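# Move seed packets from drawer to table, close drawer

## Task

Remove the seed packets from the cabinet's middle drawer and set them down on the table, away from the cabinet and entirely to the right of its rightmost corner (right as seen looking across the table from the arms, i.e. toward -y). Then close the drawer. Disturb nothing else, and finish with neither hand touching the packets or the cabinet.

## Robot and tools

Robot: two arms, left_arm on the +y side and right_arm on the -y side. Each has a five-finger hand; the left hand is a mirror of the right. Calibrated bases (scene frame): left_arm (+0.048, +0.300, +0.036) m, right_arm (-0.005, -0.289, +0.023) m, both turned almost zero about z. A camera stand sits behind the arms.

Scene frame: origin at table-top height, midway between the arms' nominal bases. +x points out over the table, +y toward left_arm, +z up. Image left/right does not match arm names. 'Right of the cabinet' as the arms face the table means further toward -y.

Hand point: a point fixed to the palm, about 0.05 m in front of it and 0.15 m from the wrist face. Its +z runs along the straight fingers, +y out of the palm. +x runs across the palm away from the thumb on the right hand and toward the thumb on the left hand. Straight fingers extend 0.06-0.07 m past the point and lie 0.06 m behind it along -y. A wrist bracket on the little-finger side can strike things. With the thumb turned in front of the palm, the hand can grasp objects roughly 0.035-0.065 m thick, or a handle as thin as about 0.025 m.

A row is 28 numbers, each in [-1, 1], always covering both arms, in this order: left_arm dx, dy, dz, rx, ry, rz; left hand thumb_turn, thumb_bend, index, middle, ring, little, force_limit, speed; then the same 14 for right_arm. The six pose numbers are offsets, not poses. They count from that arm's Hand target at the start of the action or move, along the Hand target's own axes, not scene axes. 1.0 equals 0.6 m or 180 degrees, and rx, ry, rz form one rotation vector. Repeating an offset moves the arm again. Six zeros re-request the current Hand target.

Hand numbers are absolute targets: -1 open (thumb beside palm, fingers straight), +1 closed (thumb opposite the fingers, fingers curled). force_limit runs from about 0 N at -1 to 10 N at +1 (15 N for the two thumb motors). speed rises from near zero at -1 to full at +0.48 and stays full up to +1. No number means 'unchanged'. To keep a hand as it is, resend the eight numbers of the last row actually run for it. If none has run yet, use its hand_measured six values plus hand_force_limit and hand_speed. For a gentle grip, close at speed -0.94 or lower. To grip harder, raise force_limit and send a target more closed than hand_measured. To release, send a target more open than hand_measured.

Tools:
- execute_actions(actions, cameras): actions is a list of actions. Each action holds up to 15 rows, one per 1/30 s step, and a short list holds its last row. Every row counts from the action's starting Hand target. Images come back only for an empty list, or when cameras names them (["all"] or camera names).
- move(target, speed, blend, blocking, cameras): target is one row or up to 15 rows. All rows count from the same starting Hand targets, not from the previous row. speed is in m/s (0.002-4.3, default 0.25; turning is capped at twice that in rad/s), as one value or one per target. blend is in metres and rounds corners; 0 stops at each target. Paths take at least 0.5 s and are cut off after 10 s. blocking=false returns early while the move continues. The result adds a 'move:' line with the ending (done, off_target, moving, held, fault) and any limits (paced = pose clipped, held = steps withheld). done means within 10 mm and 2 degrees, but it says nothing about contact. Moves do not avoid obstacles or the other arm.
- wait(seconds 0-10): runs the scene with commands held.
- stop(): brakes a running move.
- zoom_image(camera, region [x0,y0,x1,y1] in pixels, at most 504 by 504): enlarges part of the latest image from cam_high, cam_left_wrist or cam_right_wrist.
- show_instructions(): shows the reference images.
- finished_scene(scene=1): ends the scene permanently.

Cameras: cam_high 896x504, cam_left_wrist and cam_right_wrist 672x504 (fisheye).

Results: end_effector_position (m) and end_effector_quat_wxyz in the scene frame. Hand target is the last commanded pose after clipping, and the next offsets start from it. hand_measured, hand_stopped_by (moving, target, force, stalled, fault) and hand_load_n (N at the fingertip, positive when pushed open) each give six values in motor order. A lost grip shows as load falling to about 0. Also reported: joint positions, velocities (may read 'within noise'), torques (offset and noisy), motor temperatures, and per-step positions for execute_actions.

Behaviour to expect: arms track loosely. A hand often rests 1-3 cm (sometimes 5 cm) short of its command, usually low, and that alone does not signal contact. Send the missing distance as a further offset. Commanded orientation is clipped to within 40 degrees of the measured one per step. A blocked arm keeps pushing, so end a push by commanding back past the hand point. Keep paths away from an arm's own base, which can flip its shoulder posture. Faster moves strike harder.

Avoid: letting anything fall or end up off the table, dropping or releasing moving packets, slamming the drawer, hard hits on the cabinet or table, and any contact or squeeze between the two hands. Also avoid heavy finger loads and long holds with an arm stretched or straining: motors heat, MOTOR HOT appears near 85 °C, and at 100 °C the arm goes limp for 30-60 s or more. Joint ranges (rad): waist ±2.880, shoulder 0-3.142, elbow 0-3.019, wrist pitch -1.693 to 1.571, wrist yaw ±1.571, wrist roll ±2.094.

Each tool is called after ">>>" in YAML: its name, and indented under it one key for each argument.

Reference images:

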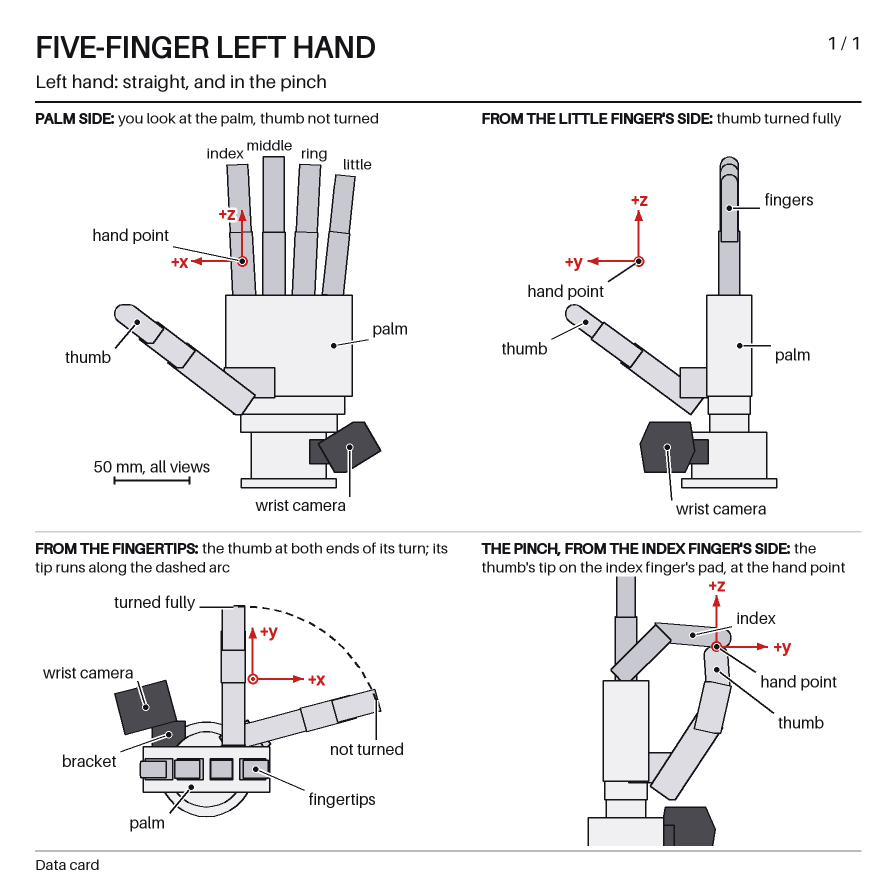

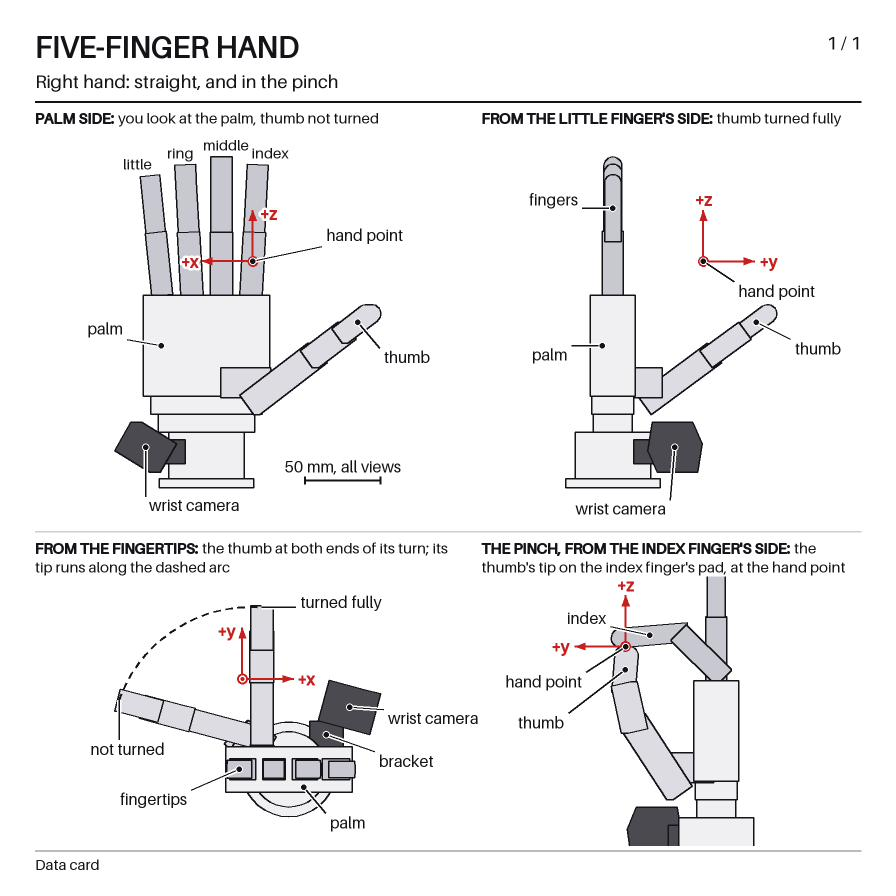

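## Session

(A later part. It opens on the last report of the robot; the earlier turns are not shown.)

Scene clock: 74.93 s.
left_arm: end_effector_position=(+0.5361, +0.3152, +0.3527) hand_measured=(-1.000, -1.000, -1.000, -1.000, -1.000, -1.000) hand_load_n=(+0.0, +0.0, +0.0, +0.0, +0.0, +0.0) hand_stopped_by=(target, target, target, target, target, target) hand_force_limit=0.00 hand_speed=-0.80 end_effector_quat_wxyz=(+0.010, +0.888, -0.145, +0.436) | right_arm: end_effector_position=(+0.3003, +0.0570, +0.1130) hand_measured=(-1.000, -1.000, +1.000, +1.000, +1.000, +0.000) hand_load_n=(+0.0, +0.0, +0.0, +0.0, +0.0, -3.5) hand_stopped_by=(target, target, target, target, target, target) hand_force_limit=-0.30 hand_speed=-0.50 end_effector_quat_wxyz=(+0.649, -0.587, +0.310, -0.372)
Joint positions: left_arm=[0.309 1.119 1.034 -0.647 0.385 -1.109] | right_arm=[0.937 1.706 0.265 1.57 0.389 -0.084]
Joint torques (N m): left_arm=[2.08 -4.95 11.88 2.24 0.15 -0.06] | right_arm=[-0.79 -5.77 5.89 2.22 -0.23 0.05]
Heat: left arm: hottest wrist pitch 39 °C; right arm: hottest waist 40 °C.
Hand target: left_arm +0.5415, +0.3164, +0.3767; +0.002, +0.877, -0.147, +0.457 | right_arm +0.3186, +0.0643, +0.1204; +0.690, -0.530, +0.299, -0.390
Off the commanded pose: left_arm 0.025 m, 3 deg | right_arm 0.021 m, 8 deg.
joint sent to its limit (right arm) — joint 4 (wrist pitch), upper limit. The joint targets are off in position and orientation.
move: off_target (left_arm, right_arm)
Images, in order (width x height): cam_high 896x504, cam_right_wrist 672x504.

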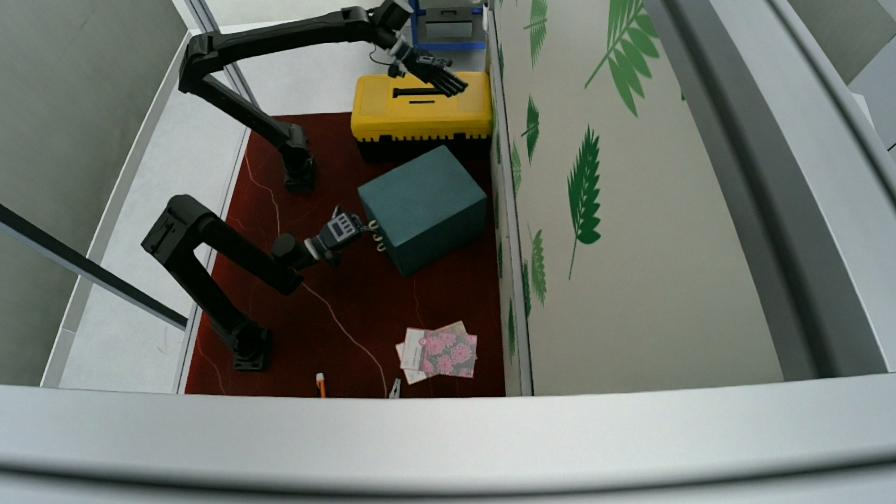

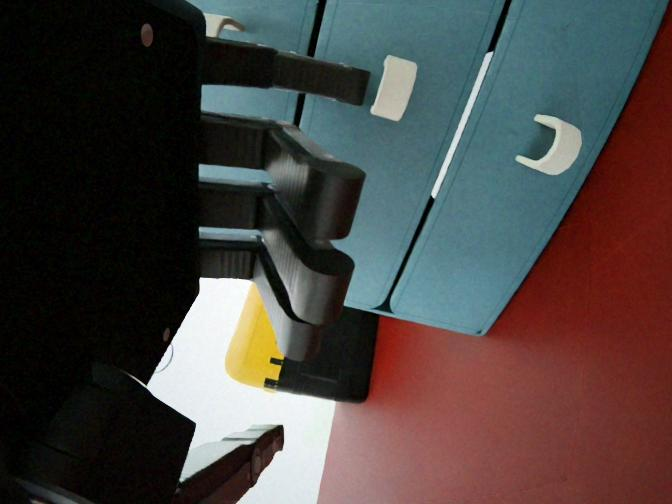

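>>> move:
  target: [0,0,0,0,0,0,-1,-1,-1,-1,-1,-1,0,-0.8, 0.0,0.025,0.0,0,0,0,-1,-1,1,1,1,0.0,-0.3,-0.5]
  speed: 0.05
  cameras: ["cam_high","cam_right_wrist"]

>>> zoom_image:
  camera: "cam_high"
  region: [330, 190, 410, 270]

>>> zoom_image:
  camera: "cam_right_wrist"
  region: [200, 0, 500, 200]

Scene clock: 79.00 s.
left_arm: end_effector_position=(+0.5361, +0.3152, +0.3527) hand_measured=(-1.000, -1.000, -1.000, -1.000, -1.000, -1.000) hand_load_n=(+0.0, +0.0, +0.0, +0.0, +0.0, +0.0) hand_stopped_by=(target, target, target, target, target, target) hand_force_limit=0.00 hand_speed=-0.80 end_effector_quat_wxyz=(+0.010, +0.888, -0.145, +0.436) | right_arm: end_effector_position=(+0.3014, +0.0554, +0.0977) hand_measured=(-1.000, -1.000, +1.000, +1.000, +1.000, +0.000) hand_load_n=(+0.0, +0.0, +0.0, +0.0, +0.0, -5.0) hand_stopped_by=(target, target, target, target, target, target) hand_force_limit=-0.30 hand_speed=-0.50 end_effector_quat_wxyz=(+0.638, -0.598, +0.312, -0.371)
Joint positions: left_arm=[0.309 1.119 1.034 -0.647 0.385 -1.109] | right_arm=[0.933 1.746 0.268 1.574 0.387 -0.084]
Joint torques (N m): left_arm=[2.08 -5.01 11.95 2.26 0.16 -0.06] | right_arm=[-0.85 -5.89 6.24 2 -0.25 0.12]
Heat: left arm: hottest wrist pitch 39 °C; right arm: hottest waist 40 °C.
Hand target: left_arm +0.5415, +0.3164, +0.3767; +0.002, +0.877, -0.147, +0.457 | right_arm +0.3219, +0.0663, +0.1059; +0.690, -0.530, +0.299, -0.390
Off the commanded pose: left_arm 0.025 m, 3 deg | right_arm 0.025 m, 10 deg.
joint read past its limit (right arm) — joint 4 (wrist pitch), upper limit.
joint sent to its limit (right arm) — joint 4 (wrist pitch), upper limit. The joint targets are off in position and orientation.
move: off_target (left_arm, right_arm)
Images, in order (width x height): cam_high 896x504, cam_right_wrist 672x504.

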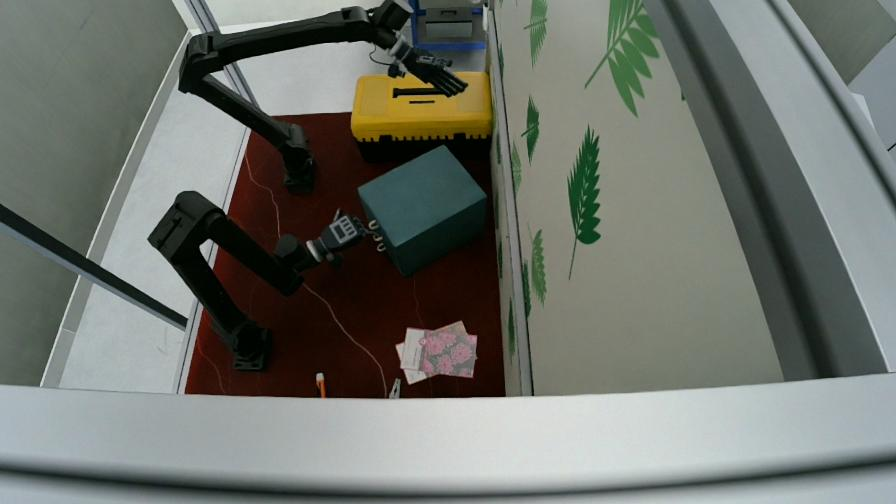

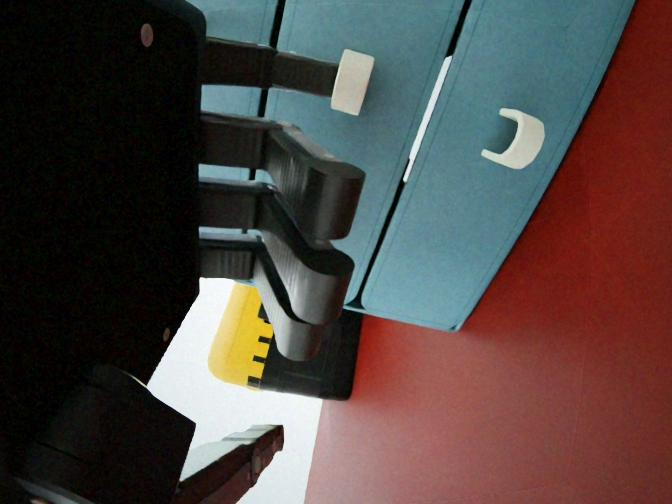

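Scaled by 6.300.

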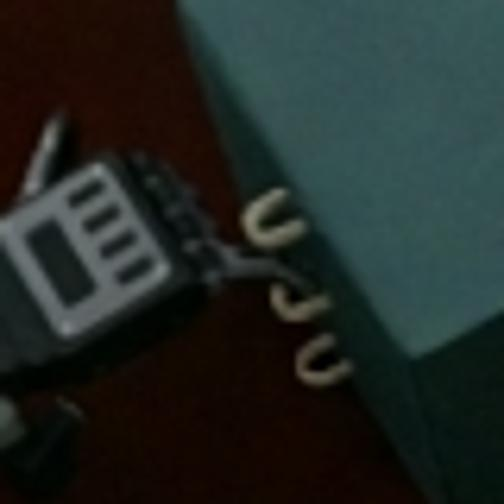

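Scaled by 1.680 from the camera's 672x504 image, which has a finer 960x720 frame.

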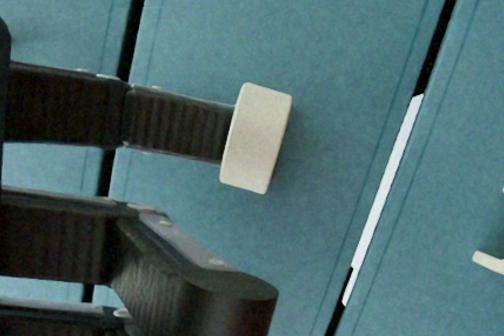

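>>> move:
  target: [0,0,0,0,0,0,-1,-1,-1,-1,-1,-1,0,-0.8, 0.004,-0.034,-0.129,0,0,0,-1,-1,1,1,1,0.15,0,-0.5]
  speed: 0.06
  cameras: ["cam_high","cam_right_wrist"]

Scene clock: 84.23 s.
left_arm: end_effector_position=(+0.5361, +0.3152, +0.3527) hand_measured=(-1.000, -1.000, -1.000, -1.000, -1.000, -1.000) hand_load_n=(+0.0, -0.5, +0.0, +0.0, +0.0, +0.0) hand_stopped_by=(target, target, target, target, target, target) hand_force_limit=0.00 hand_speed=-0.80 end_effector_quat_wxyz=(+0.010, +0.888, -0.145, +0.436) | right_arm: end_effector_position=(+0.2548, +0.0250, +0.1009) hand_measured=(-1.000, -1.000, +1.000, +1.000, +1.000, +0.150) hand_load_n=(+0.0, +0.0, +0.0, +0.0, +0.0, +0.5) hand_stopped_by=(target, target, target, target, target, target) hand_force_limit=0.00 hand_speed=-0.50 end_effector_quat_wxyz=(+0.632, -0.604, +0.325, -0.360)
Joint positions: left_arm=[0.309 1.119 1.034 -0.647 0.385 -1.109] | right_arm=[1.023 1.641 0.133 1.574 0.482 -0.056]
Joint torques (N m): left_arm=[2.02 -5.48 11.81 2.18 0.15 -0.06] | right_arm=[1.85 -6.83 1.99 1.99 0.56 0.01]
Heat: left arm: hottest wrist pitch 39 °C; right arm: hottest waist 40 °C.
Hand target: left_arm +0.5415, +0.3164, +0.3767; +0.002, +0.877, -0.147, +0.457 | right_arm +0.2546, +0.0230, +0.1056; +0.690, -0.530, +0.299, -0.390
Off the commanded pose: left_arm 0.025 m, 3 deg | right_arm 0.005 m, 12 deg.
joint read past its limit (right arm) — joint 4 (wrist pitch), upper limit.
joint sent to its limit (right arm) — joint 4 (wrist pitch), upper limit. The joint targets are off in position and orientation.
move: off_target (left_arm, right_arm)
Images, in order (width x height): cam_high 896x504, cam_right_wrist 672x504.

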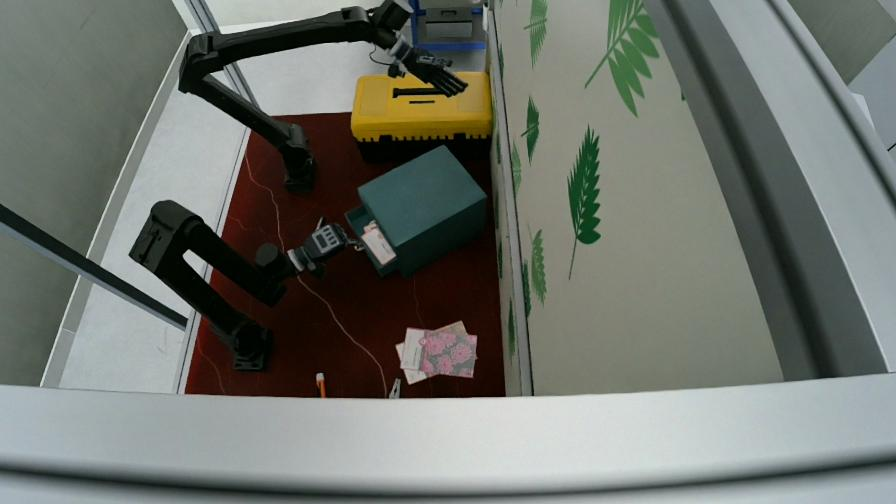

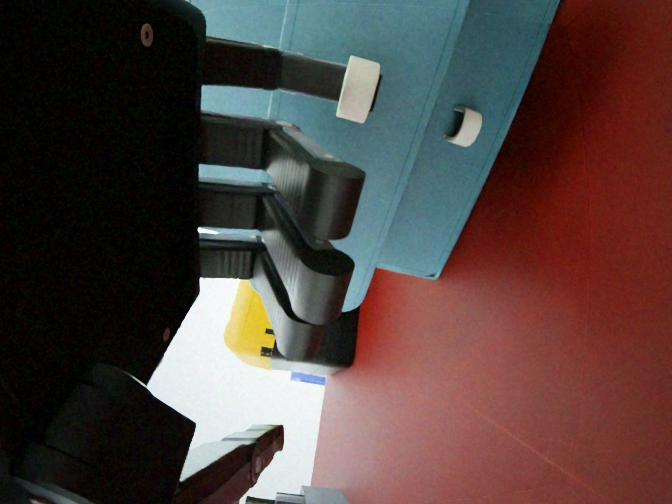

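>>> move:
  target: [0,0,0,0,0,0,-1,-1,-1,-1,-1,-1,0,-0.8, -0.005,-0.0153,-0.0575,0,0.0644,-0.0173,-1,-1,1,1,1,0.15,0,-0.5]
  speed: 0.06
  cameras: ["cam_high","cam_right_wrist"]

Scene clock: 91.07 s.
left_arm: end_effector_position=(+0.5361, +0.3152, +0.3527) hand_measured=(-1.000, -1.000, -1.000, -1.000, -1.000, -1.000) hand_load_n=(+0.0, +0.0, +0.0, +0.0, +0.0, +0.0) hand_stopped_by=(target, target, target, target, target, target) hand_force_limit=0.00 hand_speed=-0.80 end_effector_quat_wxyz=(+0.010, +0.888, -0.145, +0.436) | right_arm: end_effector_position=(+0.2256, +0.0089, +0.1036) hand_measured=(-1.000, -1.000, +1.000, +1.000, +1.000, +0.150) hand_load_n=(+0.0, +0.0, +0.0, +0.0, +0.0, +1.0) hand_stopped_by=(target, target, target, target, target, target) hand_force_limit=0.00 hand_speed=-0.50 end_effector_quat_wxyz=(+0.592, -0.563, +0.399, -0.416)
Joint positions: left_arm=[0.309 1.119 1.034 -0.647 0.385 -1.109] | right_arm=[1.286 1.615 0.124 1.574 0.963 -0.065]
Joint torques (N m): left_arm=[1.96 -5.19 11.86 2.24 0.15 -0.06] | right_arm=[1.9 -6.12 1.87 1.72 0.54 -0.28]
Heat: left arm: hottest wrist pitch 39 °C; right arm: hottest waist 40 °C.
Hand target: left_arm +0.5415, +0.3164, +0.3767; +0.002, +0.877, -0.147, +0.457 | right_arm +0.2225, +0.0071, +0.1056; +0.646, -0.496, +0.353, -0.461
Off the commanded pose: left_arm 0.025 m, 3 deg | right_arm 0.004 m, 12 deg.
joint read past its limit (right arm) — joint 4 (wrist pitch), upper limit.
joint sent to its limit (right arm) — joint 4 (wrist pitch), upper limit. The joint targets are off in position and orientation.
move: off_target (left_arm, right_arm)
Images, in order (width x height): cam_high 896x504, cam_right_wrist 672x504.

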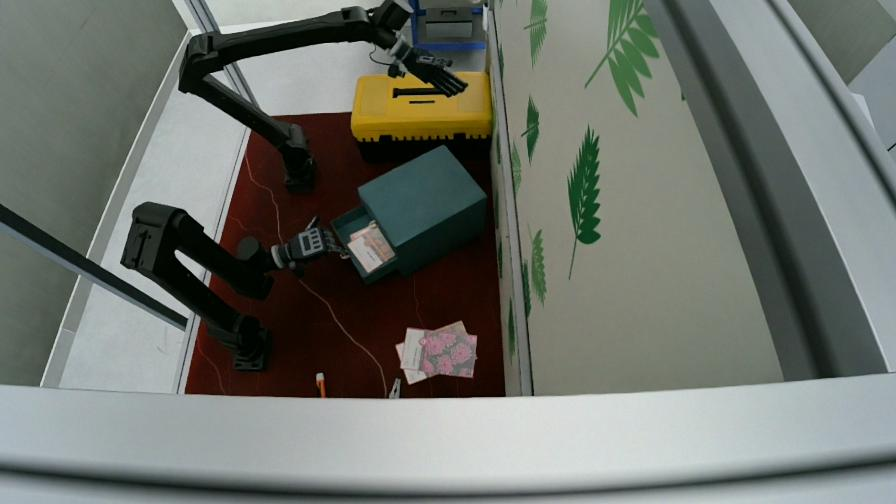

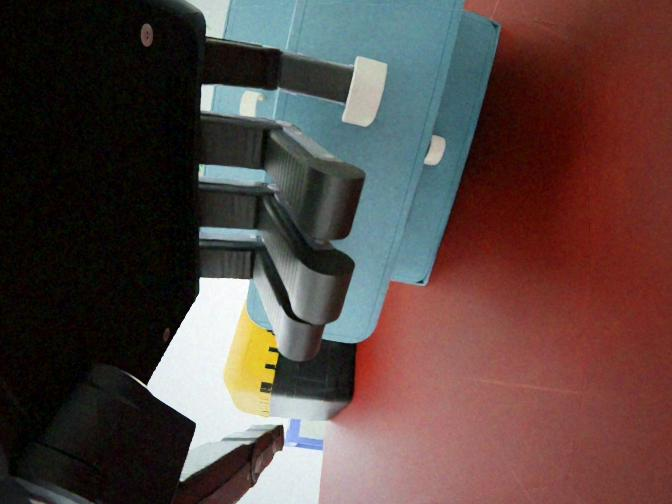

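>>> move:
  target: [0,0,0,0,0,0,-1,-1,-1,-1,-1,-1,0,-0.8, 0.016,-0.0145,-0.054,0,0.0644,-0.0173,-1,-1,1,1,1,0.15,0,-0.5]
  speed: 0.06
  cameras: ["cam_high","cam_right_wrist"]

>>> zoom_image:
  camera: "cam_high"
  region: [290, 180, 430, 300]

Scene clock: 96.10 s.
left_arm: end_effector_position=(+0.5361, +0.3152, +0.3527) hand_measured=(-1.000, -1.000, -1.000, -1.000, -1.000, -1.000) hand_load_n=(+0.0, +0.0, +0.0, +0.0, +0.0, +0.0) hand_stopped_by=(target, target, target, target, target, target) hand_force_limit=0.00 hand_speed=-0.80 end_effector_quat_wxyz=(+0.010, +0.888, -0.145, +0.436) | right_arm: end_effector_position=(+0.1920, -0.0114, +0.1018) hand_measured=(-1.000, -1.000, +1.000, +1.000, +1.000, +0.148) hand_load_n=(+0.0, +0.0, -4.0, +0.0, +0.0, +13.5) hand_stopped_by=(target, target, target, target, target, target) hand_force_limit=0.00 hand_speed=-0.50 end_effector_quat_wxyz=(+0.549, -0.538, +0.446, -0.458)
Joint positions: left_arm=[0.309 1.119 1.034 -0.647 0.385 -1.109] | right_arm=[1.504 1.601 0.128 1.574 1.338 -0.102]
Joint torques (N m): left_arm=[2.08 -5.13 11.82 2.26 0.16 -0.07] | right_arm=[1.67 -5.54 3.17 1.44 1.21 -0.36]
Heat: left arm: hottest wrist pitch 39 °C; right arm: hottest waist 40 °C.
Hand target: left_arm +0.5415, +0.3164, +0.3767; +0.002, +0.877, -0.147, +0.457 | right_arm +0.1939, -0.0129, +0.1056; +0.594, -0.456, +0.403, -0.526
Off the commanded pose: left_arm 0.025 m, 3 deg | right_arm 0.005 m, 14 deg.
joint read past its limit (right arm) — joint 4 (wrist pitch), upper limit.
joint sent to its limit (right arm) — joint 4 (wrist pitch), upper limit. The joint targets are off in orientation, not in position.
move: off_target (left_arm, right_arm)
Images, in order (width x height): cam_high 896x504, cam_right_wrist 672x504.

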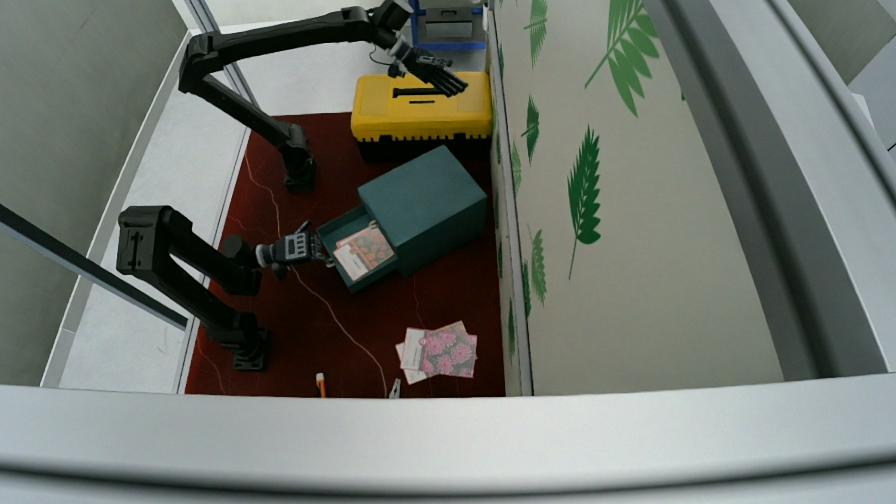

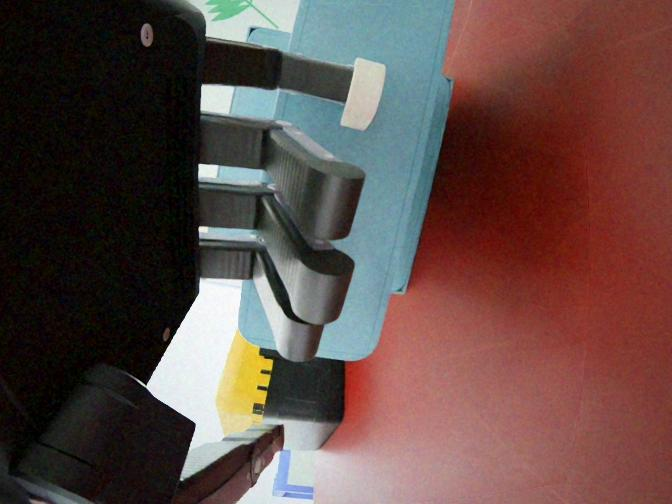

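Scaled by 3.600.

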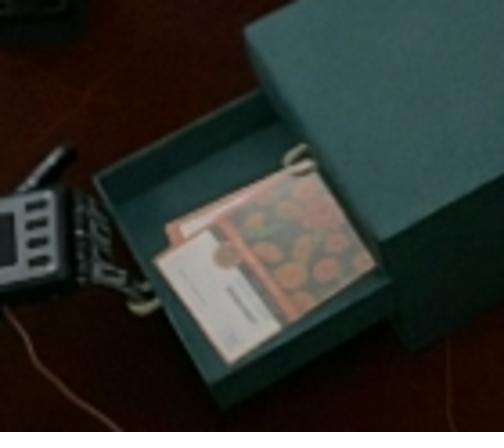

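>>> move:
  target:
    - [0,0,0,0,0,0,-1,-1,-1,-1,-1,-1,0,-0.8, -0.006,0.003,0.012,0,0,0,-1,-1,1,1,1,0.15,0,-0.5]
    - [0,0,0,0,0,0,-1,-1,-1,-1,-1,-1,0,-0.8, -0.006,-0.11,0.042,0,0,0,-1,-1,1,1,1,0.15,0,-0.5]
  speed: 0.06
  cameras: ["cam_high","cam_right_wrist"]

Scene clock: 110.80 s.
left_arm: end_effector_position=(+0.5361, +0.3152, +0.3527) hand_measured=(-1.000, -1.000, -1.000, -1.000, -1.000, -1.000) hand_load_n=(+0.0, +0.0, +0.0, +0.0, +0.0, +0.0) hand_stopped_by=(target, target, target, target, target, target) hand_force_limit=0.00 hand_speed=-0.80 end_effector_quat_wxyz=(+0.010, +0.888, -0.145, +0.436) | right_arm: end_effector_position=(+0.1947, -0.0133, +0.1648) hand_measured=(-1.000, -1.000, +1.000, +1.000, +1.000, +0.150) hand_load_n=(+0.0, +0.0, +0.0, +0.0, +0.0, +0.0) hand_stopped_by=(target, target, target, target, target, target) hand_force_limit=0.00 hand_speed=-0.50 end_effector_quat_wxyz=(+0.564, -0.530, +0.415, -0.478)
Joint positions: left_arm=[0.309 1.119 1.034 -0.647 0.385 -1.109] | right_arm=[1.502 1.341 0.138 1.564 1.302 -0.389]
Joint torques (N m): left_arm=[2.02 -5.07 11.82 2.28 0.16 -0.07] | right_arm=[-0.21 -3.72 5.61 1.78 -0.4 -0.17]
Heat: left arm: hottest elbow 38 °C; right arm: hottest waist 40 °C.
Hand target: left_arm +0.5415, +0.3164, +0.3767; +0.002, +0.877, -0.147, +0.457 | right_arm +0.2007, -0.0084, +0.1759; +0.594, -0.456, +0.403, -0.526
Off the commanded pose: left_arm 0.025 m, 3 deg | right_arm 0.014 m, 11 deg.
joint sent to its limit (right arm) — joint 4 (wrist pitch), upper limit. The joint targets are off in position and orientation.
move: off_target (left_arm, right_arm)
Images, in order (width x height): cam_high 896x504, cam_right_wrist 672x504.

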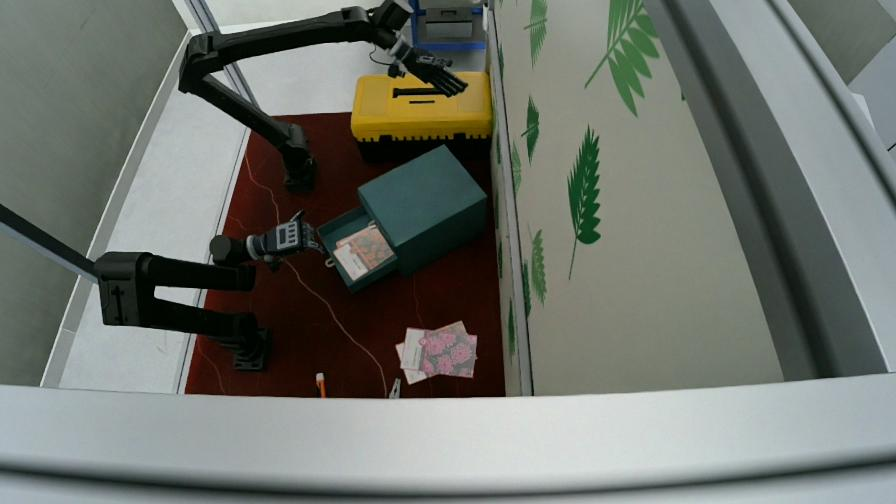

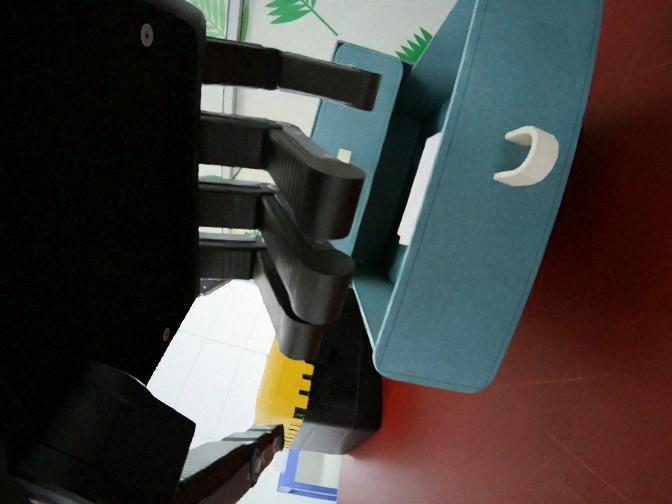

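>>> move:
  target:
    - [0,0,0,0,0,0,-1,-1,-1,-1,-1,-1,0,-0.8, 0.04,-0.16,0.0715,-0.256,0.163,0.125,-1,-1,-1,-1,-1,-1,0,0]
    - [0,0,0,0,0,0,-1,-1,-1,-1,-1,-1,0,-0.8, 0.1015,-0.1055,0.153,-0.512,0.327,0.251,-1,-1,-1,-1,-1,-1,0,0]
  speed: 0.25
  blend: [0.04, 0]
  cameras: ["cam_high","cam_right_wrist"]

Scene clock: 125.30 s.
left_arm: end_effector_position=(+0.5361, +0.3152, +0.3527) hand_measured=(-1.000, -1.000, -1.000, -1.000, -1.000, -1.000) hand_load_n=(+0.0, +0.0, +0.0, +0.0, +0.5, +0.0) hand_stopped_by=(target, target, target, target, target, target) hand_force_limit=0.00 hand_speed=-0.80 end_effector_quat_wxyz=(+0.010, +0.888, -0.145, +0.436) | right_arm: end_effector_position=(+0.2714, -0.0649, +0.2447) hand_measured=(-1.000, -1.000, -1.000, -1.000, -1.000, -1.000) hand_load_n=(-0.5, +0.0, +0.0, +0.0, +0.0, +0.0) hand_stopped_by=(target, target, target, target, target, target) hand_force_limit=0.00 hand_speed=0.00 end_effector_quat_wxyz=(+0.556, -0.248, +0.662, -0.437)
Joint positions: left_arm=[0.309 1.119 1.034 -0.647 0.385 -1.109] | right_arm=[1.24 1.046 0.296 1.093 1.567 0.203]
Joint torques (N m): left_arm=[1.79 -5.36 11.82 2.21 0.15 -0.05] | right_arm=[-0.21 -1.61 9.58 1.21 -0.02 0.13]
Heat: left arm: hottest elbow 39 °C; right arm: hottest waist 39 °C.
Hand target: left_arm +0.5415, +0.3164, +0.3767; +0.002, +0.877, -0.147, +0.457 | right_arm +0.2799, -0.0598, +0.2609; +0.335, -0.279, +0.861, -0.262
Off the commanded pose: left_arm 0.025 m, 3 deg | right_arm 0.019 m, 90 deg; orientation clipped.
joint sent to its limit (right arm) — joint 5 (wrist yaw), upper limit. The joint targets are off in position and orientation.
move: off_target (left_arm, right_arm); limits=paced
Images, in order (width x height): cam_high 896x504, cam_right_wrist 672x504.

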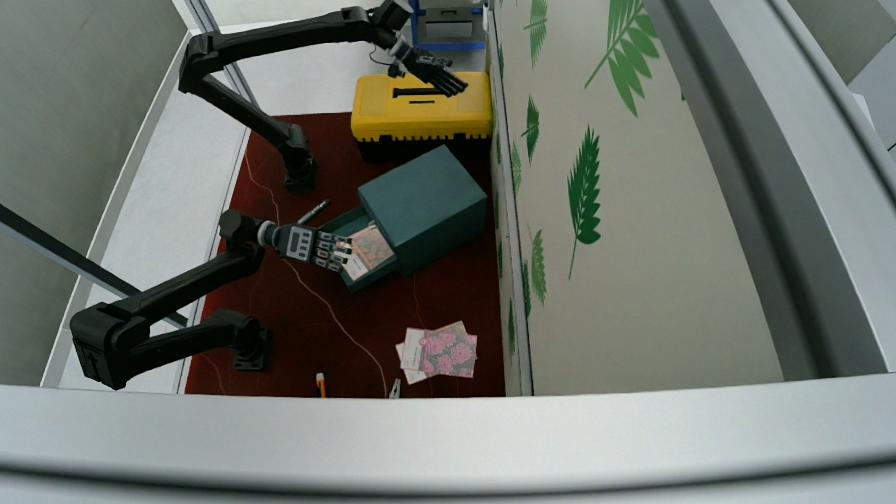

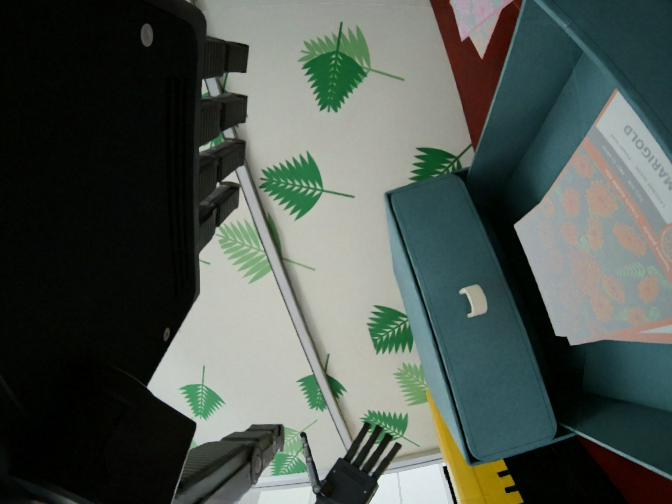

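>>> move:
  target: [0,0,0,0,0,0,-1,-1,-1,-1,-1,-1,0,-0.8, -0.0155,0.030,-0.0695,0.089,-0.4016,-0.2876,-1,-1,-1,-1,-1,-1,0,0]
  speed: 0.3
  cameras: []

Scene clock: 134.27 s.
left_arm: end_effector_position=(+0.5361, +0.3152, +0.3527) hand_measured=(-1.000, -1.000, -1.000, -1.000, -1.000, -1.000) hand_load_n=(-0.5, +0.0, +0.0, +0.0, +0.0, +0.5) hand_stopped_by=(target, target, target, target, target, target) hand_force_limit=0.00 hand_speed=-0.80 end_effector_quat_wxyz=(+0.010, +0.888, -0.145, +0.436) | right_arm: end_effector_position=(+0.2432, -0.0336, +0.2526) hand_measured=(-1.000, -1.000, -1.000, -1.000, -1.000, -1.000) hand_load_n=(+0.0, -0.5, +0.0, +0.0, +0.0, +0.0) hand_stopped_by=(target, target, target, target, target, target) hand_force_limit=0.00 hand_speed=0.00 end_effector_quat_wxyz=(+0.644, -0.662, +0.281, -0.261)
Joint positions: left_arm=[0.309 1.119 1.034 -0.647 0.385 -1.109] | right_arm=[0.611 0.475 0.302 0.139 -0.153 0.011]
Joint torques (N m): left_arm=[2.08 -5.07 11.92 2.24 0.16 -0.06] | right_arm=[0.32 1.73 13.23 1.72 -0.11 -0.18]
Heat: left arm: hottest elbow 39 °C; right arm: hottest waist 39 °C.
Hand target: left_arm +0.5415, +0.3164, +0.3767; +0.002, +0.877, -0.147, +0.457 | right_arm +0.2500, -0.0300, +0.2800; +0.654, -0.653, +0.270, -0.270
Off the commanded pose: left_arm 0.025 m, 3 deg | right_arm 0.028 m, 2 deg.
move: off_target (left_arm, right_arm)
No camera images: "cameras" was empty.

>>> move:
  target: [0,0,0,0,0,0,-1,-1,-1,-1,-1,-1,0,-0.8, 0.071,-0.033,-0.047,-0.5,0,0,-1,-1,-1,-1,-1,-1,0,0]
  speed: 0.3
  cameras: ["cam_high","cam_right_wrist"]

Scene clock: 140.17 s.
left_arm: end_effector_position=(+0.5361, +0.3152, +0.3527) hand_measured=(-1.000, -1.000, -1.000, -1.000, -1.000, -1.000) hand_load_n=(+0.0, +0.0, +0.0, +0.0, +0.0, +0.0) hand_stopped_by=(target, target, target, target, target, target) hand_force_limit=0.00 hand_speed=-0.80 end_effector_quat_wxyz=(+0.010, +0.888, -0.145, +0.436) | right_arm: end_effector_position=(+0.2486, -0.0838, +0.2825) hand_measured=(-1.000, -1.000, -1.000, -1.000, -1.000, -1.000) hand_load_n=(+0.0, +0.0, +0.0, +0.0, +0.0, +0.0) hand_stopped_by=(target, target, target, target, target, target) hand_force_limit=0.00 hand_speed=0.00 end_effector_quat_wxyz=(+0.020, +0.921, -0.388, -0.013)
Joint positions: left_arm=[0.309 1.119 1.034 -0.647 0.385 -1.109] | right_arm=[0.597 1.391 1.414 -1.641 -0.002 -0.157]
Joint torques (N m): left_arm=[1.85 -5.19 11.81 2.25 0.14 -0.06] | right_arm=[0.97 -9.76 11.96 -0.14 0.24 -0.18]
Heat: left arm: hottest elbow 39 °C; right arm: hottest waist 39 °C.
Hand target: left_arm +0.5415, +0.3164, +0.3767; +0.002, +0.877, -0.147, +0.457 | right_arm +0.2602, -0.0801, +0.2998; +0.000, +0.924, -0.382, +0.000
Off the commanded pose: left_arm 0.025 m, 3 deg | right_arm 0.021 m, 3 deg.
move: off_target (left_arm, right_arm)
Images, in order (width x height): cam_high 896x504, cam_right_wrist 672x504.

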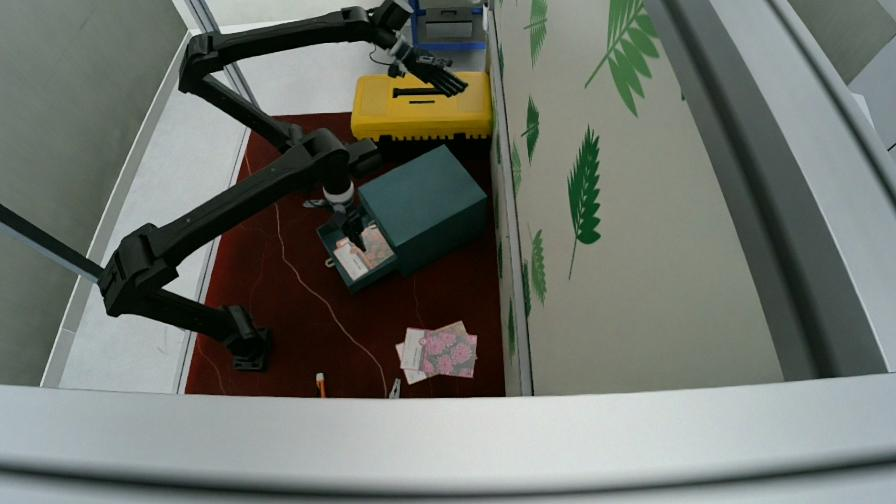

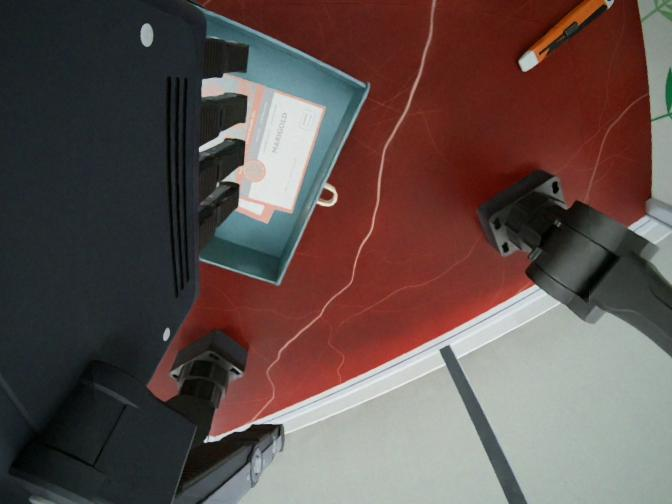

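>>> move:
  target: [0,0,0,0,0,0,-1,-1,-1,-1,-1,-1,0,-0.8, 0,0,0.08,0,0,0.578,-1,-1,-1,-1,-1,-1,0,0]
  speed: 0.3
  cameras: ["cam_high","cam_right_wrist"]

Scene clock: 146.30 s.
left_arm: end_effector_position=(+0.5361, +0.3152, +0.3527) hand_measured=(-1.000, -1.000, -1.000, -1.000, -1.000, -1.000) hand_load_n=(+0.0, +0.0, +0.0, +0.0, +0.0, +0.0) hand_stopped_by=(target, target, target, target, target, target) hand_force_limit=0.00 hand_speed=-0.80 end_effector_quat_wxyz=(+0.010, +0.888, -0.145, +0.436) | right_arm: end_effector_position=(+0.2553, -0.0818, +0.2469) hand_measured=(-1.000, -1.000, -1.000, -1.000, -1.000, -1.000) hand_load_n=(+0.0, +0.0, +0.0, +0.0, +0.0, +0.0) hand_stopped_by=(target, target, target, target, target, target) hand_force_limit=0.00 hand_speed=0.00 end_effector_quat_wxyz=(-0.014, -0.276, +0.961, -0.002)
Joint positions: left_arm=[0.309 1.119 1.034 -0.647 0.385 -1.109] | right_arm=[0.465 1.144 1.115 -1.57 -0.002 1.496]
Joint torques (N m): left_arm=[1.9 -5.3 11.86 2.25 0.16 -0.06] | right_arm=[1.38 -6.42 8.44 0.85 0.18 0.11]
Heat: left arm: hottest elbow 39 °C; right arm: hottest waist 39 °C.
Hand target: left_arm +0.5415, +0.3164, +0.3767; +0.002, +0.877, -0.147, +0.457 | right_arm +0.2602, -0.0800, +0.2518; +0.000, -0.267, +0.964, +0.000
Off the commanded pose: left_arm 0.025 m, 3 deg | right_arm 0.007 m, 2 deg.
move: off_target (left_arm)
Images, in order (width x height): cam_high 896x504, cam_right_wrist 672x504.

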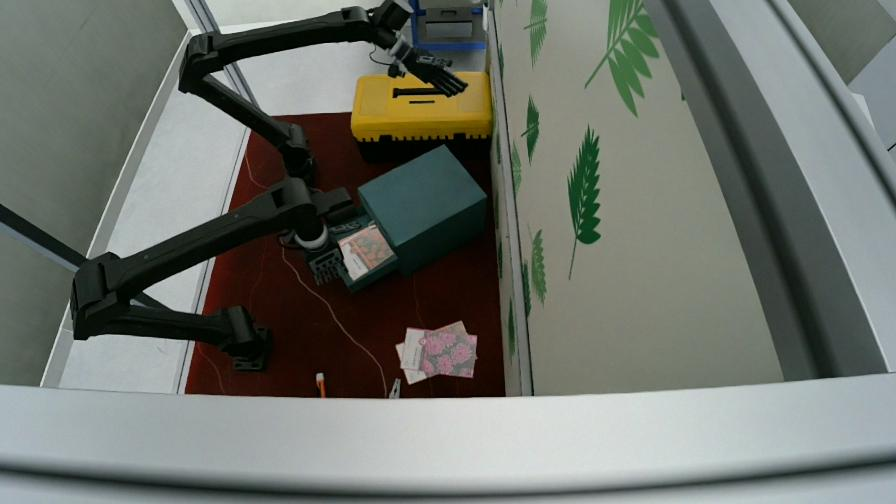

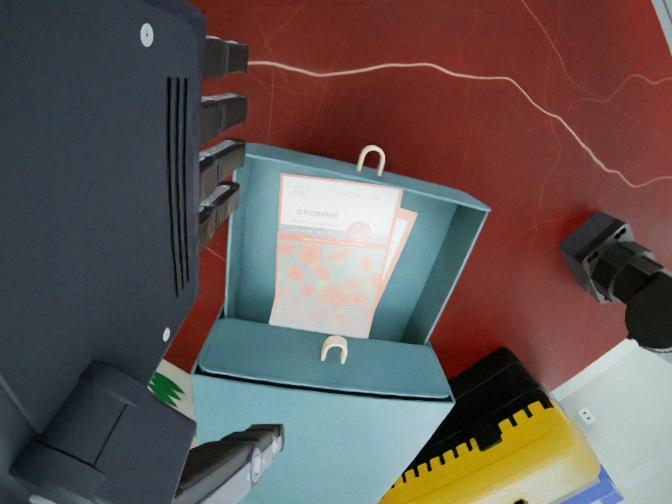

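>>> zoom_image:
  camera: "cam_right_wrist"
  region: [200, 130, 500, 380]

Scaled by 1.680 from the camera's 672x504 image, which has a finer 960x720 frame.

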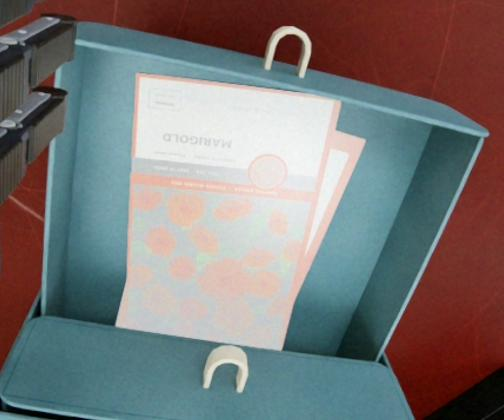

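>>> move:
  target:
    - [0,0,0,0,0,0,-1,-1,-1,-1,-1,-1,0,-0.8, -0.01,0.02,-0.04,0,0,-0.578,-1,-1,-1,-1,-1,-1,0,0]
    - [0,0,0,0,0,0,-1,-1,-1,-1,-1,-1,0,-0.8, -0.022,0.0585,-0.03,0,0,0.983,-1,-1,-1,-1,-1,-1,0,0]
  speed: 0.35
  blend: [0.03, 0]
  cameras: ["cam_high","cam_right_wrist"]

>>> zoom_image:
  camera: "cam_right_wrist"
  region: [200, 130, 560, 504]

Scene clock: 160.43 s.
left_arm: end_effector_position=(+0.5361, +0.3152, +0.3527) hand_measured=(-1.000, -1.000, -1.000, -1.000, -1.000, -1.000) hand_load_n=(+0.0, +0.0, +0.0, +0.0, +0.0, +0.0) hand_stopped_by=(target, target, target, target, target, target) hand_force_limit=0.00 hand_speed=-0.80 end_effector_quat_wxyz=(+0.010, +0.888, -0.145, +0.436) | right_arm: end_effector_position=(+0.2549, -0.0480, +0.2654) hand_measured=(-1.000, -1.000, -1.000, -1.000, -1.000, -1.000) hand_load_n=(+0.0, +0.0, +0.0, +0.5, +0.0, +0.0) hand_stopped_by=(target, target, target, target, target, target) hand_force_limit=0.00 hand_speed=0.00 end_effector_quat_wxyz=(+0.005, +0.961, +0.277, -0.009)
Joint positions: left_arm=[0.309 1.119 1.034 -0.647 0.385 -1.109] | right_arm=[0.862 1.397 1.382 -1.575 -0.002 -1.249]
Joint torques (N m): left_arm=[1.9 -5.48 11.85 2.19 0.15 -0.05] | right_arm=[1.9 -10.64 8.4 0.44 0.05 -0.18]
Heat: left arm: hottest elbow 40 °C; right arm: hottest waist 39 °C.
Hand target: left_arm +0.5415, +0.3164, +0.3767; +0.002, +0.877, -0.147, +0.457 | right_arm +0.2534, -0.0432, +0.2698; +0.000, +0.956, +0.293, +0.000
Off the commanded pose: left_arm 0.025 m, 3 deg | right_arm 0.007 m, 2 deg.
move: off_target (left_arm)
Images, in order (width x height): cam_high 896x504, cam_right_wrist 672x504.

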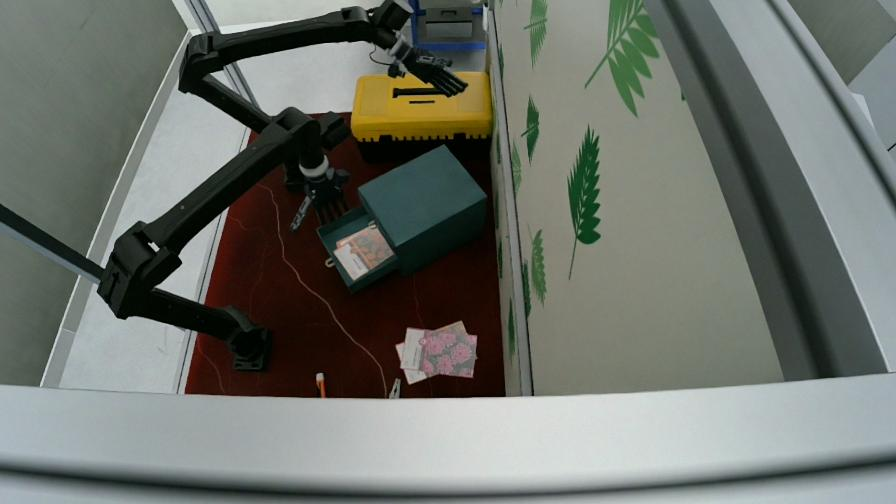

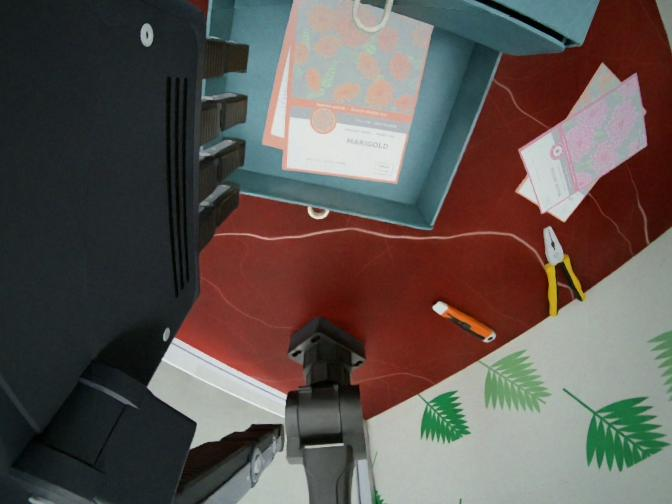

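Scaled by 1.348 from the camera's 672x504 image, which has a finer 960x720 frame.

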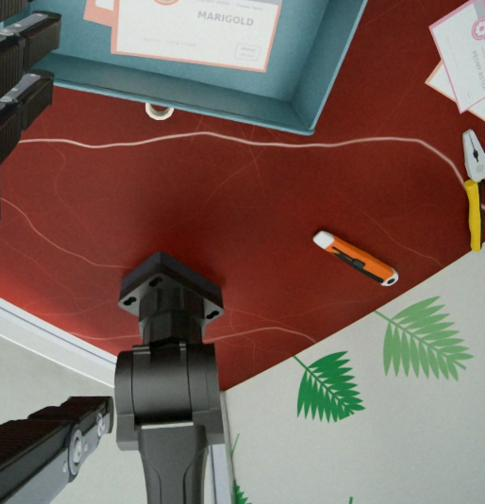

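>>> zoom_image:
  camera: "cam_right_wrist"
  region: [230, 90, 450, 240]

>>> zoom_image:
  camera: "cam_right_wrist"
  region: [500, 50, 660, 230]

Scaled by 2.291 from the camera's 672x504 image, which has a finer 960x720 frame.

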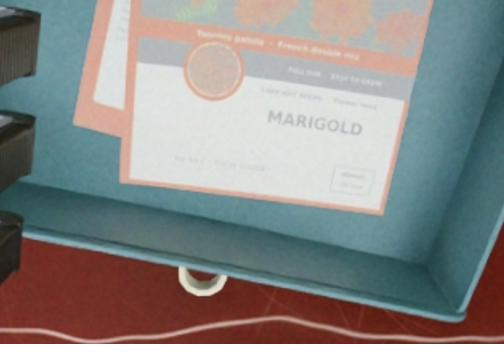

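Scaled by 2.800 from the camera's 672x504 image, which has a finer 960x720 frame.

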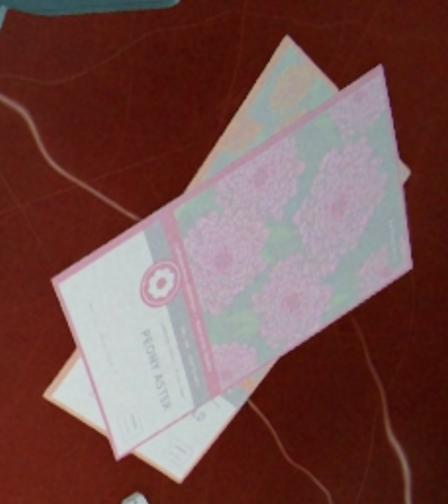

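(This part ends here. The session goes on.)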